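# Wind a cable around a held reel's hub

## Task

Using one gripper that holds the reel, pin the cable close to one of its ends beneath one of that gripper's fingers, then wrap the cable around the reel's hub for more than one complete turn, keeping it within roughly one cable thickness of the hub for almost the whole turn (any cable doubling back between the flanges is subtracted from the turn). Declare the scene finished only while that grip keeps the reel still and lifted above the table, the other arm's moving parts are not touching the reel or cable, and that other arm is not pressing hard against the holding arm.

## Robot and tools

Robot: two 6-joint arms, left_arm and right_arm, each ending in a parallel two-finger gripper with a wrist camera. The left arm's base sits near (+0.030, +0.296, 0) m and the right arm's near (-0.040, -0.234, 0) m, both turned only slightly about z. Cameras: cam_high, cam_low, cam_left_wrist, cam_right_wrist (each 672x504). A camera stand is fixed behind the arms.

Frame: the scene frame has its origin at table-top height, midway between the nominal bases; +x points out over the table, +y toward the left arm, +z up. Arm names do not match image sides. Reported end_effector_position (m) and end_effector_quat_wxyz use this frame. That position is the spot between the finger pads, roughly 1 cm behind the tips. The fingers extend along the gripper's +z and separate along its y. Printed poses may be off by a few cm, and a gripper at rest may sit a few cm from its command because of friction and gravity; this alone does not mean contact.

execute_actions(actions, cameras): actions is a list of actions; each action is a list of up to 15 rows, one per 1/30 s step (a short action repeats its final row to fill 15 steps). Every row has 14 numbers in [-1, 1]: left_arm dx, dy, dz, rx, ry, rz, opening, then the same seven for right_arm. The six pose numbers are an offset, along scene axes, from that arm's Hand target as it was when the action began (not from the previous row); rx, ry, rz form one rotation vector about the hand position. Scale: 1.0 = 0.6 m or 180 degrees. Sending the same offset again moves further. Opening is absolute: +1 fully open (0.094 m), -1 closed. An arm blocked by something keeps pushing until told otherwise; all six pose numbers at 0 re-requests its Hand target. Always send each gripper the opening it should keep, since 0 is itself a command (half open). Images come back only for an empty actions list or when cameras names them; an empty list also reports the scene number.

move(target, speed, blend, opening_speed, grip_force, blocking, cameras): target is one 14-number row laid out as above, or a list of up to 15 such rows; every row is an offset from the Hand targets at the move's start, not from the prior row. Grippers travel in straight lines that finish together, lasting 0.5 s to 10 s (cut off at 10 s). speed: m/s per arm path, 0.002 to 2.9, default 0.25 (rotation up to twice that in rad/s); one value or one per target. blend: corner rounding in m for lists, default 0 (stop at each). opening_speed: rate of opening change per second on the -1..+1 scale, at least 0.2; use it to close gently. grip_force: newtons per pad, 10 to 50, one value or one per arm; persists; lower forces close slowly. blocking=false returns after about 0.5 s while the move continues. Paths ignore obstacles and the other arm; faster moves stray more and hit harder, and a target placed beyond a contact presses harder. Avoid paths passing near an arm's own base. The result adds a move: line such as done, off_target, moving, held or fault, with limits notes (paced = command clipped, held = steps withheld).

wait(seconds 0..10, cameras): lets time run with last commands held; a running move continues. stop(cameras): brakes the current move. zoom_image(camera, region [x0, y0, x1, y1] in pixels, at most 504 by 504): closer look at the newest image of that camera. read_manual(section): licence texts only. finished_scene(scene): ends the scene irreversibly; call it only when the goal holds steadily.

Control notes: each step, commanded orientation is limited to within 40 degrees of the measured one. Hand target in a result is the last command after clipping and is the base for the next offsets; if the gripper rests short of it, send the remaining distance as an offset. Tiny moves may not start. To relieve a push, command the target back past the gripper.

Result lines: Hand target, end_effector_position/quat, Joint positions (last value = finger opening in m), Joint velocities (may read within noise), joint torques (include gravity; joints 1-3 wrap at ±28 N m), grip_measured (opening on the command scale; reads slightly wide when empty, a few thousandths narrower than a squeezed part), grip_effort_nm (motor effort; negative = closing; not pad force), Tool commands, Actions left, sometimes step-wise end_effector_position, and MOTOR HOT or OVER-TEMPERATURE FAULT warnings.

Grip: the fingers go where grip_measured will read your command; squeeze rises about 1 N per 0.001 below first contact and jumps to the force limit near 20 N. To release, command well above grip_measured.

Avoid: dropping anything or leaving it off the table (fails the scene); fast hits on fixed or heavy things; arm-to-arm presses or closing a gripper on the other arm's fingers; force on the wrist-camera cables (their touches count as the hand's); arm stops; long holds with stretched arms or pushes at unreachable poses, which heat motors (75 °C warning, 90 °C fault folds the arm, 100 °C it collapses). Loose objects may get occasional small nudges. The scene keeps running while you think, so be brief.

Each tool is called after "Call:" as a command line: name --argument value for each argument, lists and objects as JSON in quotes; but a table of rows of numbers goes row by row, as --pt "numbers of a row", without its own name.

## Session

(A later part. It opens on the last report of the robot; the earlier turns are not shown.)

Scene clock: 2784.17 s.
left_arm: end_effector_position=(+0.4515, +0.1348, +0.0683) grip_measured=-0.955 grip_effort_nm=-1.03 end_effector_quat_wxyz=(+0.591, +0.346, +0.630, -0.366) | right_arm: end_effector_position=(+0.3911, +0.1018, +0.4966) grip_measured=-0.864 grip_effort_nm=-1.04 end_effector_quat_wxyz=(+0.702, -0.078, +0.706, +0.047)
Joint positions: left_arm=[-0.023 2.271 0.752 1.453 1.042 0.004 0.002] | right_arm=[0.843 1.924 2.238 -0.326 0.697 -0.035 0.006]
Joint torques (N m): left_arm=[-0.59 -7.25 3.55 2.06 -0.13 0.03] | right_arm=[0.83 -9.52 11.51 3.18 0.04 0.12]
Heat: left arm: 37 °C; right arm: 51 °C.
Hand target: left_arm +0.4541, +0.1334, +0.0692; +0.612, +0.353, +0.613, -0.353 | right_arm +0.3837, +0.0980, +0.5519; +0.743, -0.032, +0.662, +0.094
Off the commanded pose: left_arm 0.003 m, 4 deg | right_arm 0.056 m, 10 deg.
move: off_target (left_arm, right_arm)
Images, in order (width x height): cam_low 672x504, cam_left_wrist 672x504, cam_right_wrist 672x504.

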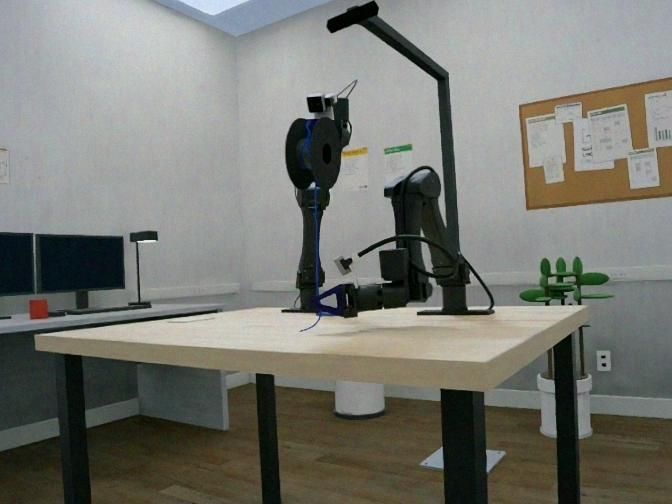

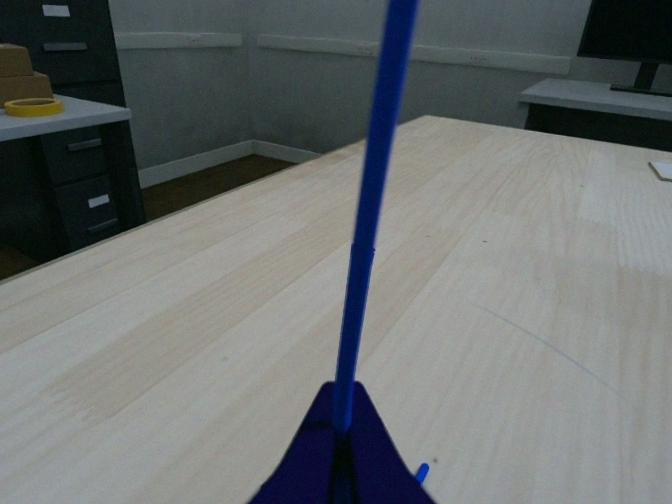

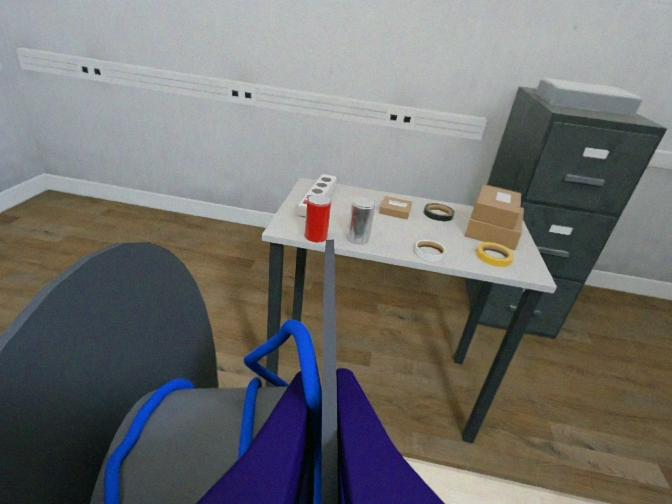

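Call:
move --pt "0 0 0.03 0 0 0 -1 0 0 -0.05 0 0 0 -1" --pt "0 0 0.03 0 0 0 -0.5 0 0 -0.05 0 0 0 -1" --pt "-0.09 0.16 0.03 0 0 0 -0.4 0 0 -0.05 0 0 0 -1" --pt "-0.12 0.3 0.08 0 0 0 -0.4 0 0 -0.05 0 0 0 -1" --speed '[0.06,0.15,0.15,0.2]' --blend '[0,0,0.03,0]' --opening_speed 0.5 --cameras '["all"]'

Scene clock: 2803.33 s.
left_arm: end_effector_position=(+0.3832, +0.3134, +0.1048) grip_measured=-0.402 grip_effort_nm=0.11 end_effector_quat_wxyz=(+0.616, +0.316, +0.633, -0.345) | right_arm: end_effector_position=(+0.3963, +0.1080, +0.4797) grip_measured=-0.864 grip_effort_nm=-1.04 end_effector_quat_wxyz=(+0.712, -0.065, +0.696, +0.059)
Joint positions: left_arm=[0.573 2.077 0.606 1.38 1.555 0.044 0.028] | right_arm=[0.843 1.897 2.086 -0.161 0.697 -0.029 0.006]
Joint torques (N m): left_arm=[-0.02 -11.38 3.12 1.15 0.16 -0.04] | right_arm=[0.65 -12.27 7.09 2.98 0.04 0.08]
Heat: left arm: 38 °C; right arm: 54 °C.
Hand target: left_arm +0.3821, +0.3134, +0.1171; +0.612, +0.353, +0.613, -0.353 | right_arm +0.3837, +0.0980, +0.5219; +0.743, -0.032, +0.662, +0.094
Off the commanded pose: left_arm 0.012 m, 5 deg | right_arm 0.045 m, 8 deg.
joint sent to its limit (left arm) — joint 5 (wrist yaw), upper limit. The joint targets are off in orientation, not in position.
move: off_target (left_arm, right_arm); blend cut to 0 m at target 3; target 2's new opening was sent with left_arm's hand 0.020 m and 4 deg from that target; target 3's new opening was sent with left_arm's hand 0.022 m and 7 deg from that target

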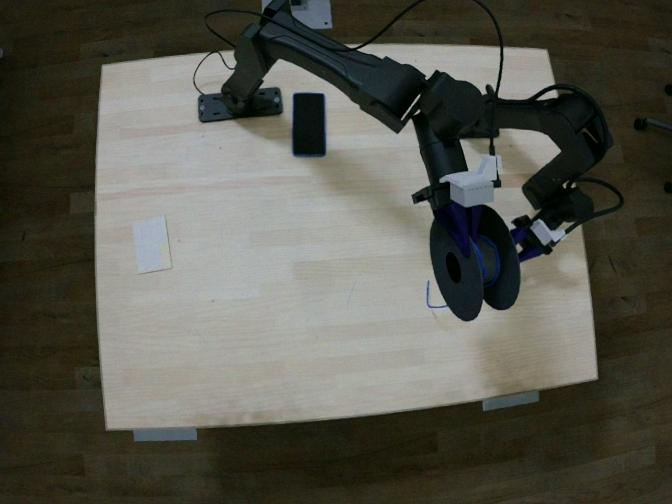

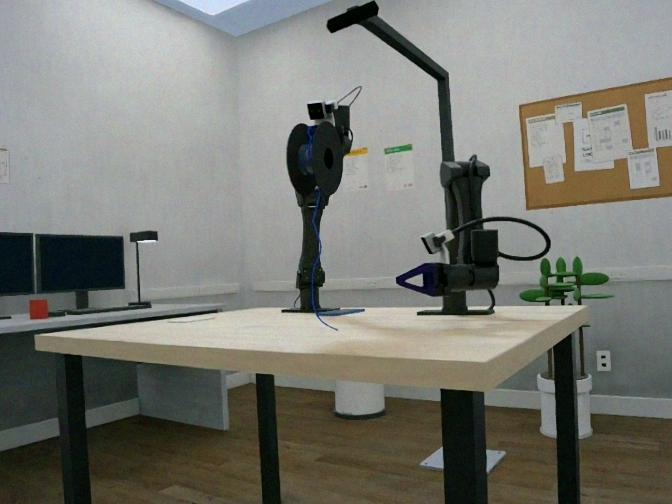

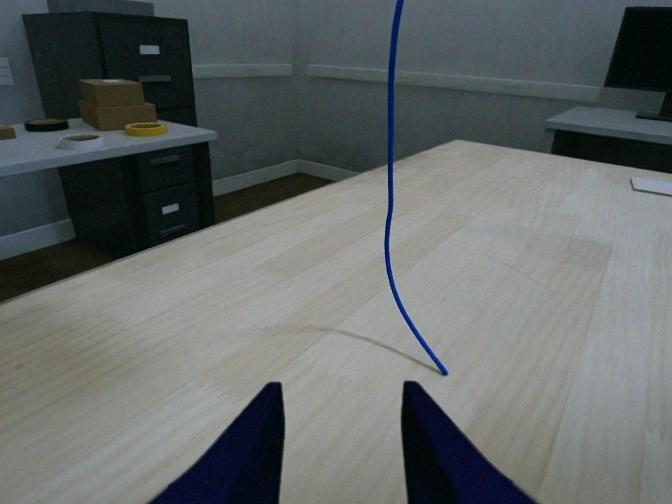

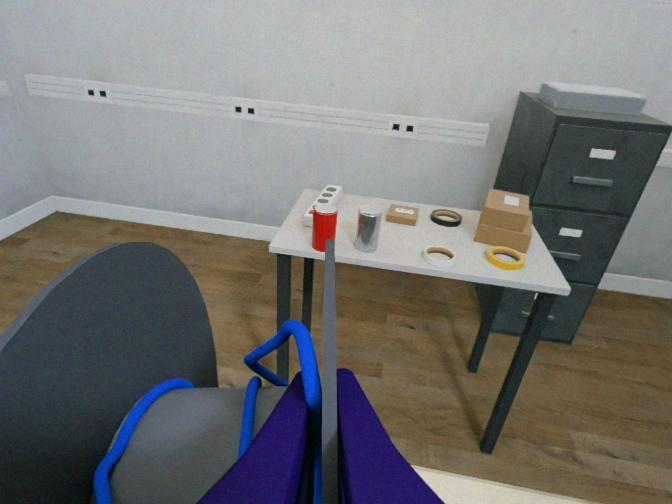

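Call:
zoom_image --camera "cam_low" --region '[270, 90, 370, 210]'

Call:
zoom_image --camera "cam_right_wrist" --region '[80, 300, 340, 504]'

Call:
zoom_image --camera "cam_high" --region '[410, 170, 540, 330]'

Scaled by 4.200.

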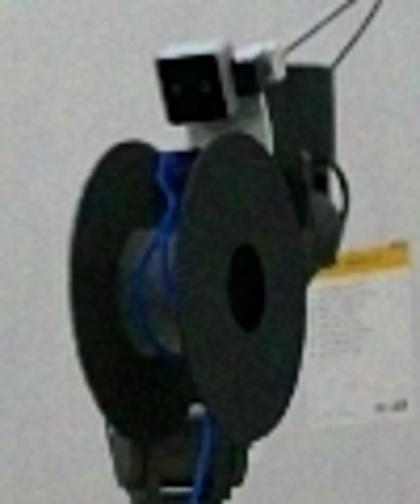

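Scaled by 1.938.

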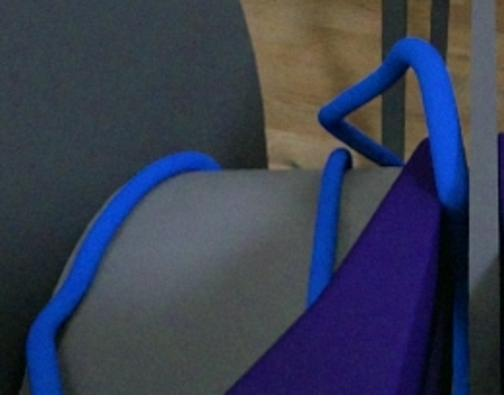

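Scaled by 3.150.

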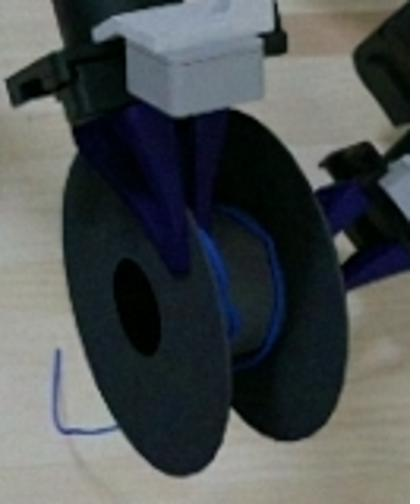

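Call:
move --target '[-0.183,-0.067,0.52,0,0,0.06,-0.4,0,0,0,0,0,0,-1]' --speed 0.2 --cameras '["cam_left_wrist","cam_right_wrist"]'

Scene clock: 2824.83 s.
left_arm: end_effector_position=(+0.2744, +0.2730, +0.4233) grip_measured=-0.402 grip_effort_nm=0.11 end_effector_quat_wxyz=(+0.645, +0.283, +0.646, -0.294) | right_arm: end_effector_position=(+0.3963, +0.1080, +0.4797) grip_measured=-0.864 grip_effort_nm=-1.04 end_effector_quat_wxyz=(+0.712, -0.065, +0.696, +0.059)
Joint positions: left_arm=[0.718 0.973 0.858 0.994 1.565 -0.894 0.028] | right_arm=[0.843 1.897 2.086 -0.161 0.697 -0.029 0.006]
Joint torques (N m): left_arm=[0.49 -1.02 7.43 0.47 -0.41 -0.07] | right_arm=[0.61 -12.29 7.13 2.97 0.02 0.09]
Heat: left arm: 37 °C; right arm: 52 °C.
Hand target: left_arm +0.2722, +0.2732, +0.4292; +0.643, +0.294, +0.643, -0.294 | right_arm +0.3837, +0.0980, +0.5219; +0.743, -0.032, +0.662, +0.094
Off the commanded pose: left_arm 0.006 m, 1 deg | right_arm 0.045 m, 8 deg.
joint sent to its limit (left arm) — joint 5 (wrist yaw), upper limit. The joint targets still meet the commanded pose.
move: off_target (right_arm)
Images, in order (width x height): cam_left_wrist 672x504, cam_right_wrist 672x504.

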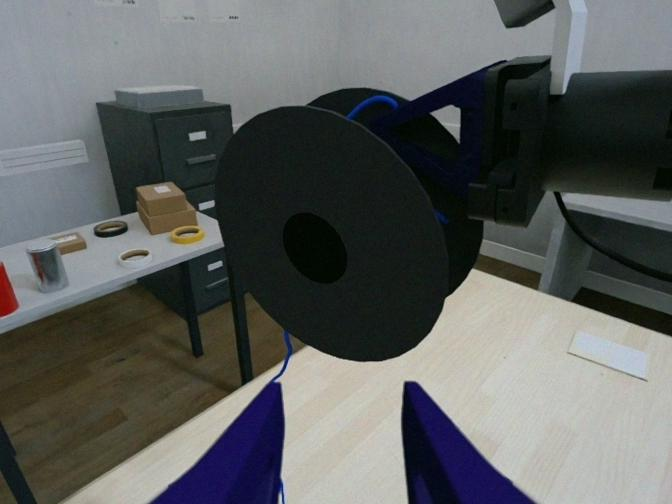

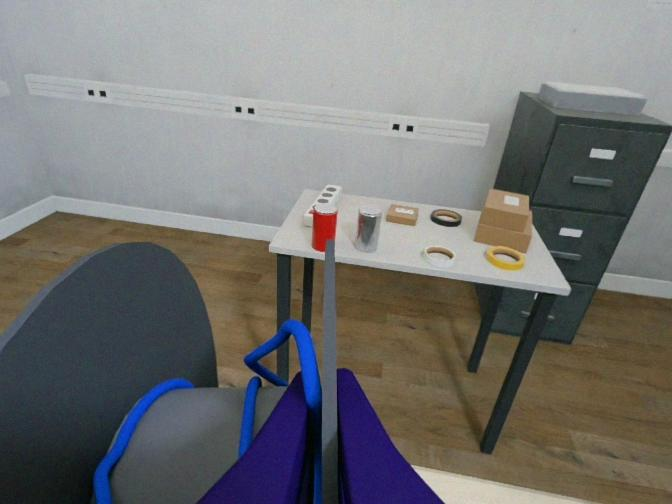

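Call:
move --target '[0.0,-0.08,-0.29,-0.126,-0.109,0.0,-0.4,0,0,0,0,0,0,-1]' --speed 0.2 --cameras '["cam_left_wrist","cam_high"]'

Scene clock: 2836.20 s.
left_arm: end_effector_position=(+0.2809, +0.2262, +0.2384) grip_measured=-0.402 grip_effort_nm=0.11 end_effector_quat_wxyz=(+0.707, +0.165, +0.601, -0.334) | right_arm: end_effector_position=(+0.3963, +0.1080, +0.4797) grip_measured=-0.864 grip_effort_nm=-1.04 end_effector_quat_wxyz=(+0.712, -0.065, +0.696, +0.059)
Joint positions: left_arm=[0.35 1.017 0.007 1.455 1.024 -0.56 0.028] | right_arm=[0.843 1.897 2.086 -0.161 0.697 -0.029 0.006]
Joint torques (N m): left_arm=[-0.49 -0.18 4.19 2.33 -0.42 0.1] | right_arm=[0.64 -12.31 7.16 2.98 0.03 0.08]
Heat: left arm: 36 °C; right arm: 52 °C.
Hand target: left_arm +0.2722, +0.2253, +0.2552; +0.787, +0.208, +0.455, -0.360 | right_arm +0.3837, +0.0980, +0.5219; +0.743, -0.032, +0.662, +0.094
Off the commanded pose: left_arm 0.019 m, 20 deg | right_arm 0.045 m, 8 deg.
joint sent to its limit (left arm) — joint 3 (elbow), lower limit, where the elbow is as bent as it goes; joint 4 (wrist pitch), upper limit. The joint targets are off in orientation, not in position.
move: off_target (left_arm, right_arm)
Images, in order (width x height): cam_high 672x504, cam_left_wrist 672x504.

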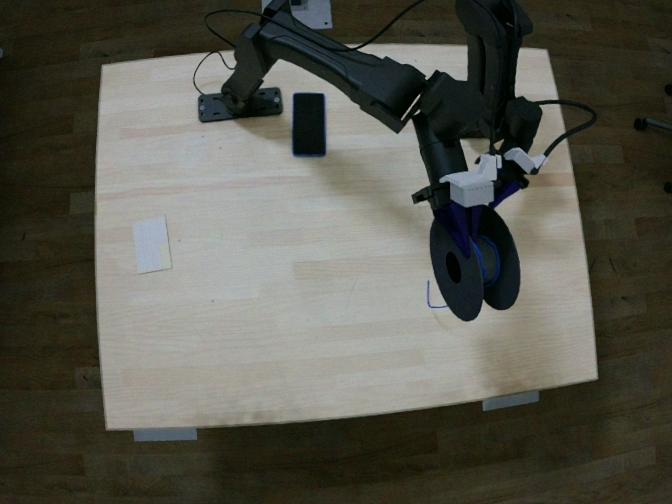

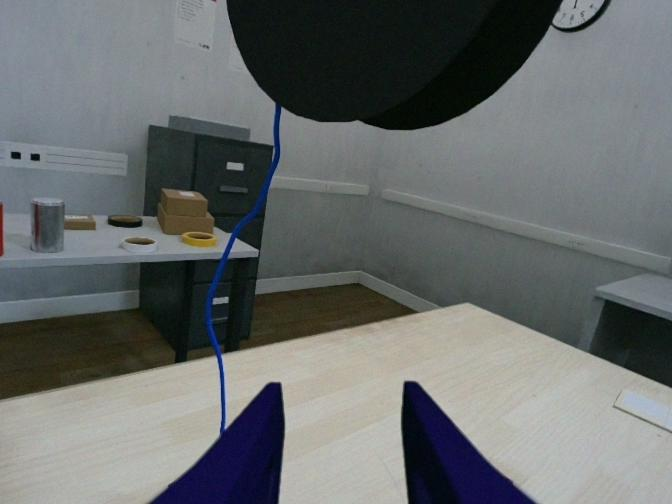

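Call:
move --target '[-0.03,-0.0905,0.1913,0.1286,0.1056,-0.0155,-0.4,0.1417,0,-0.01,0.025,-0.1361,0,-1]' --speed 0.12 --cameras '["all"]'

Scene clock: 2858.17 s.
left_arm: end_effector_position=(+0.2554, +0.1716, +0.3588) grip_measured=-0.402 grip_effort_nm=0.11 end_effector_quat_wxyz=(+0.627, +0.304, +0.642, -0.320) | right_arm: end_effector_position=(+0.4786, +0.1080, +0.4661) grip_measured=-0.864 grip_effort_nm=-1.04 end_effector_quat_wxyz=(+0.834, -0.055, +0.543, +0.085)
Joint positions: left_arm=[0.144 0.643 0.745 -0.119 1.066 -0.016 0.028] | right_arm=[0.681 2.119 1.948 0.641 0.462 -0.222 0.006]
Joint torques (N m): left_arm=[-0.62 1.06 9.09 1.22 -0.12 0.1] | right_arm=[-0.53 -11.06 11.73 2.9 -0.23 0.04]
Heat: left arm: 39 °C; right arm: 52 °C.
Hand target: left_arm +0.2542, +0.1710, +0.3699; +0.635, +0.310, +0.635, -0.310 | right_arm +0.4688, +0.0979, +0.5159; +0.867, -0.022, +0.485, +0.111
Off the commanded pose: left_arm 0.011 m, 2 deg | right_arm 0.052 m, 9 deg.
move: off_target (left_arm, right_arm)

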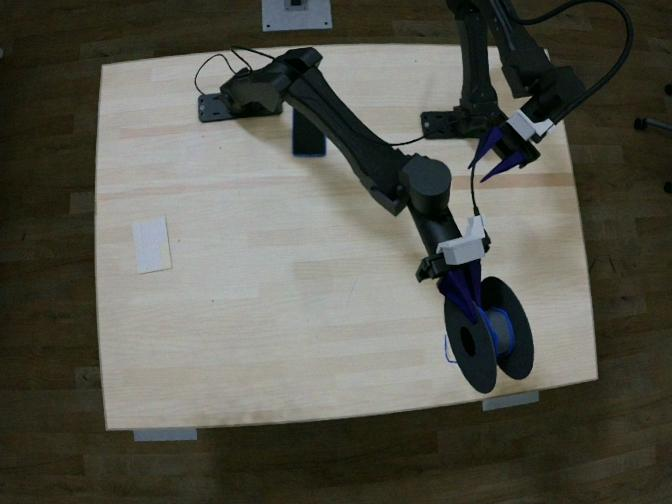

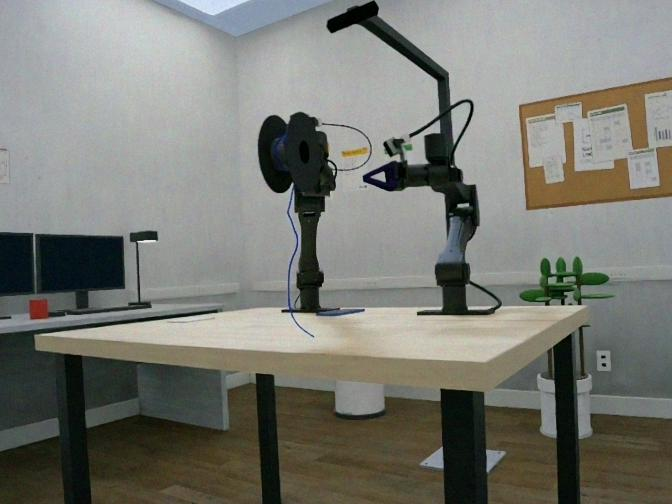

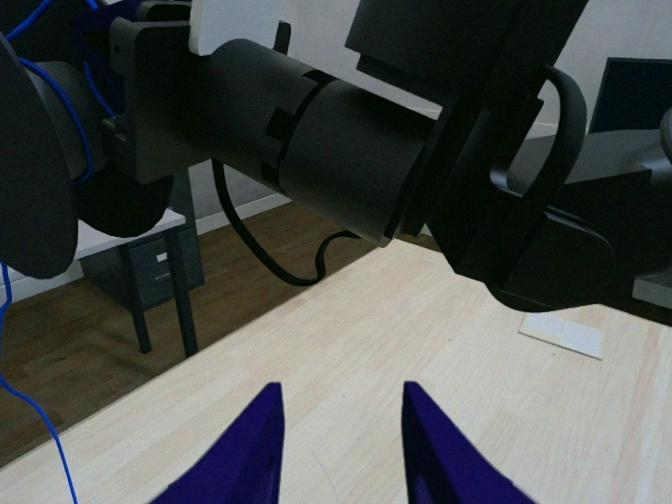

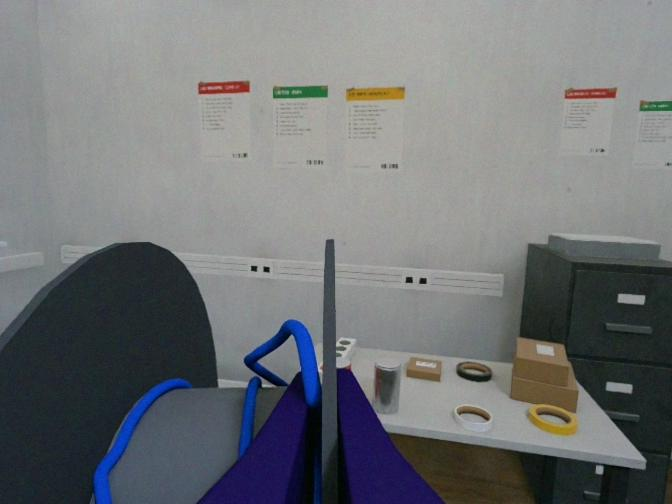

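Call:
zoom_image --camera "cam_left_wrist" --region '[0, 0, 200, 290]'

Call:
zoom_image --camera "cam_high" --region '[420, 250, 560, 400]'

Call:
zoom_image --camera "cam_low" --region '[240, 90, 350, 210]'

Scaled by 1.738.

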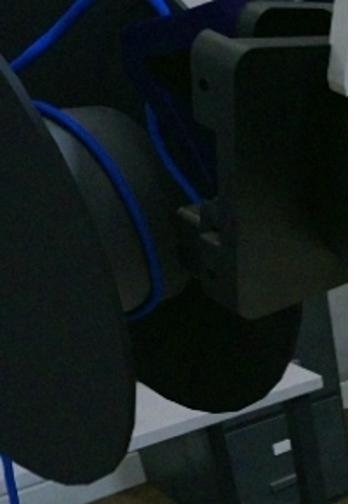

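Scaled by 3.360.

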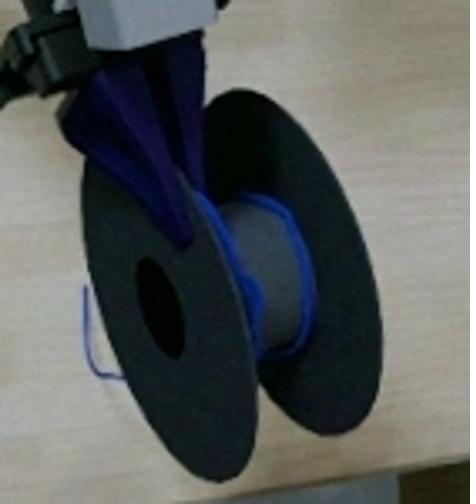

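Scaled by 4.200.

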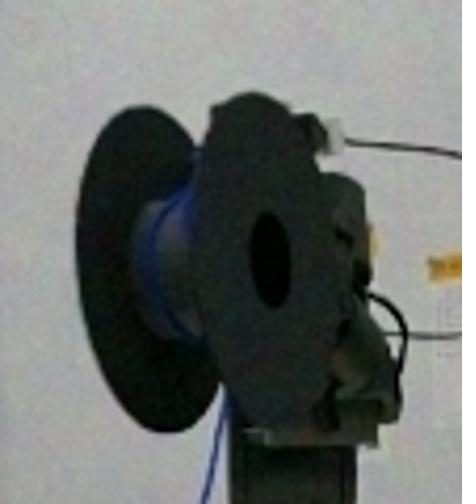

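Call:
move --pt "-0.04 0.132 0 0 0 0 -0.4 0 0 0 0 0 0 -1" --pt "0.1 0.315 -0.15 0 0 0.17 -0.4 0 0 0 0 0 0 -1" --speed 0.2 --blend '[0.04,0]' --cameras '["all"]'

Scene clock: 2883.60 s.
left_arm: end_effector_position=(+0.3126, +0.3595, +0.2846) grip_measured=-0.402 grip_effort_nm=0.11 end_effector_quat_wxyz=(+0.694, +0.135, +0.694, -0.132) | right_arm: end_effector_position=(+0.4785, +0.1080, +0.4661) grip_measured=-0.864 grip_effort_nm=-1.04 end_effector_quat_wxyz=(+0.834, -0.055, +0.543, +0.085)
Joint positions: left_arm=[0.835 0.894 0.496 0.396 1.224 0.006 0.028] | right_arm=[0.681 2.119 1.948 0.641 0.461 -0.222 0.006]
Joint torques (N m): left_arm=[-0.65 -0.76 5.26 1.45 -0.14 -0.03] | right_arm=[-0.51 -10.96 11.69 2.89 -0.23 0.03]
Heat: left arm: 37 °C; right arm: 54 °C.
Hand target: left_arm +0.3142, +0.3601, +0.2799; +0.695, +0.131, +0.695, -0.131 | right_arm +0.4687, +0.0980, +0.5159; +0.867, -0.023, +0.485, +0.111
Off the commanded pose: left_arm 0.005 m, 0 deg | right_arm 0.052 m, 9 deg.
move: off_target (right_arm)

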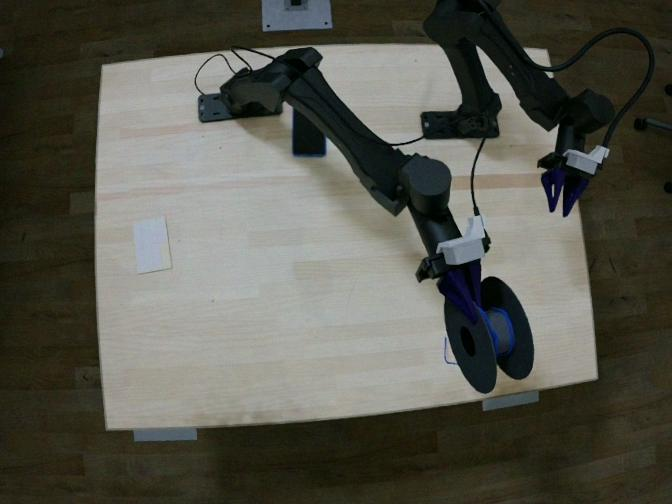

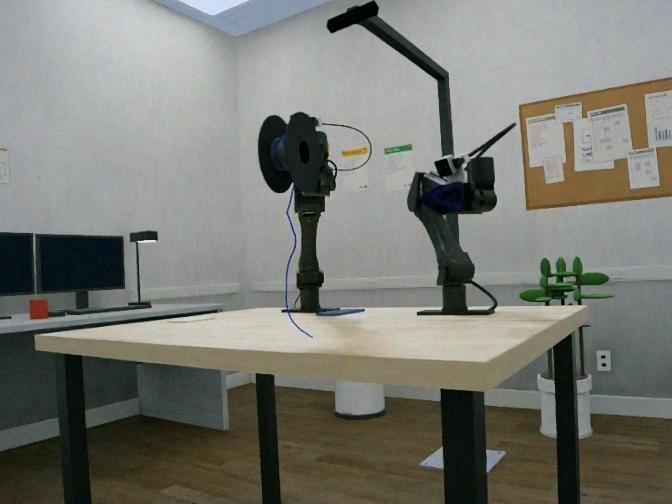

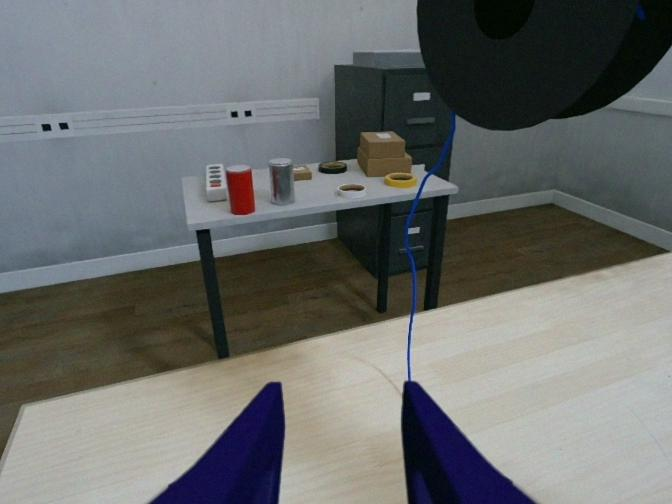

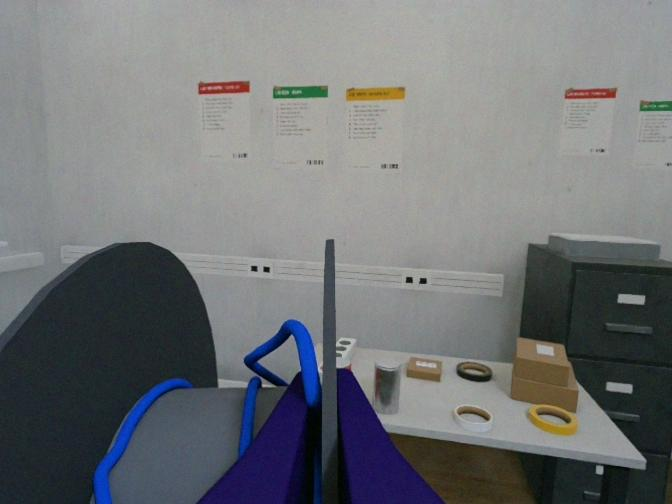

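Call:
finished_scene --scene 2

The scene is finished: the task was done.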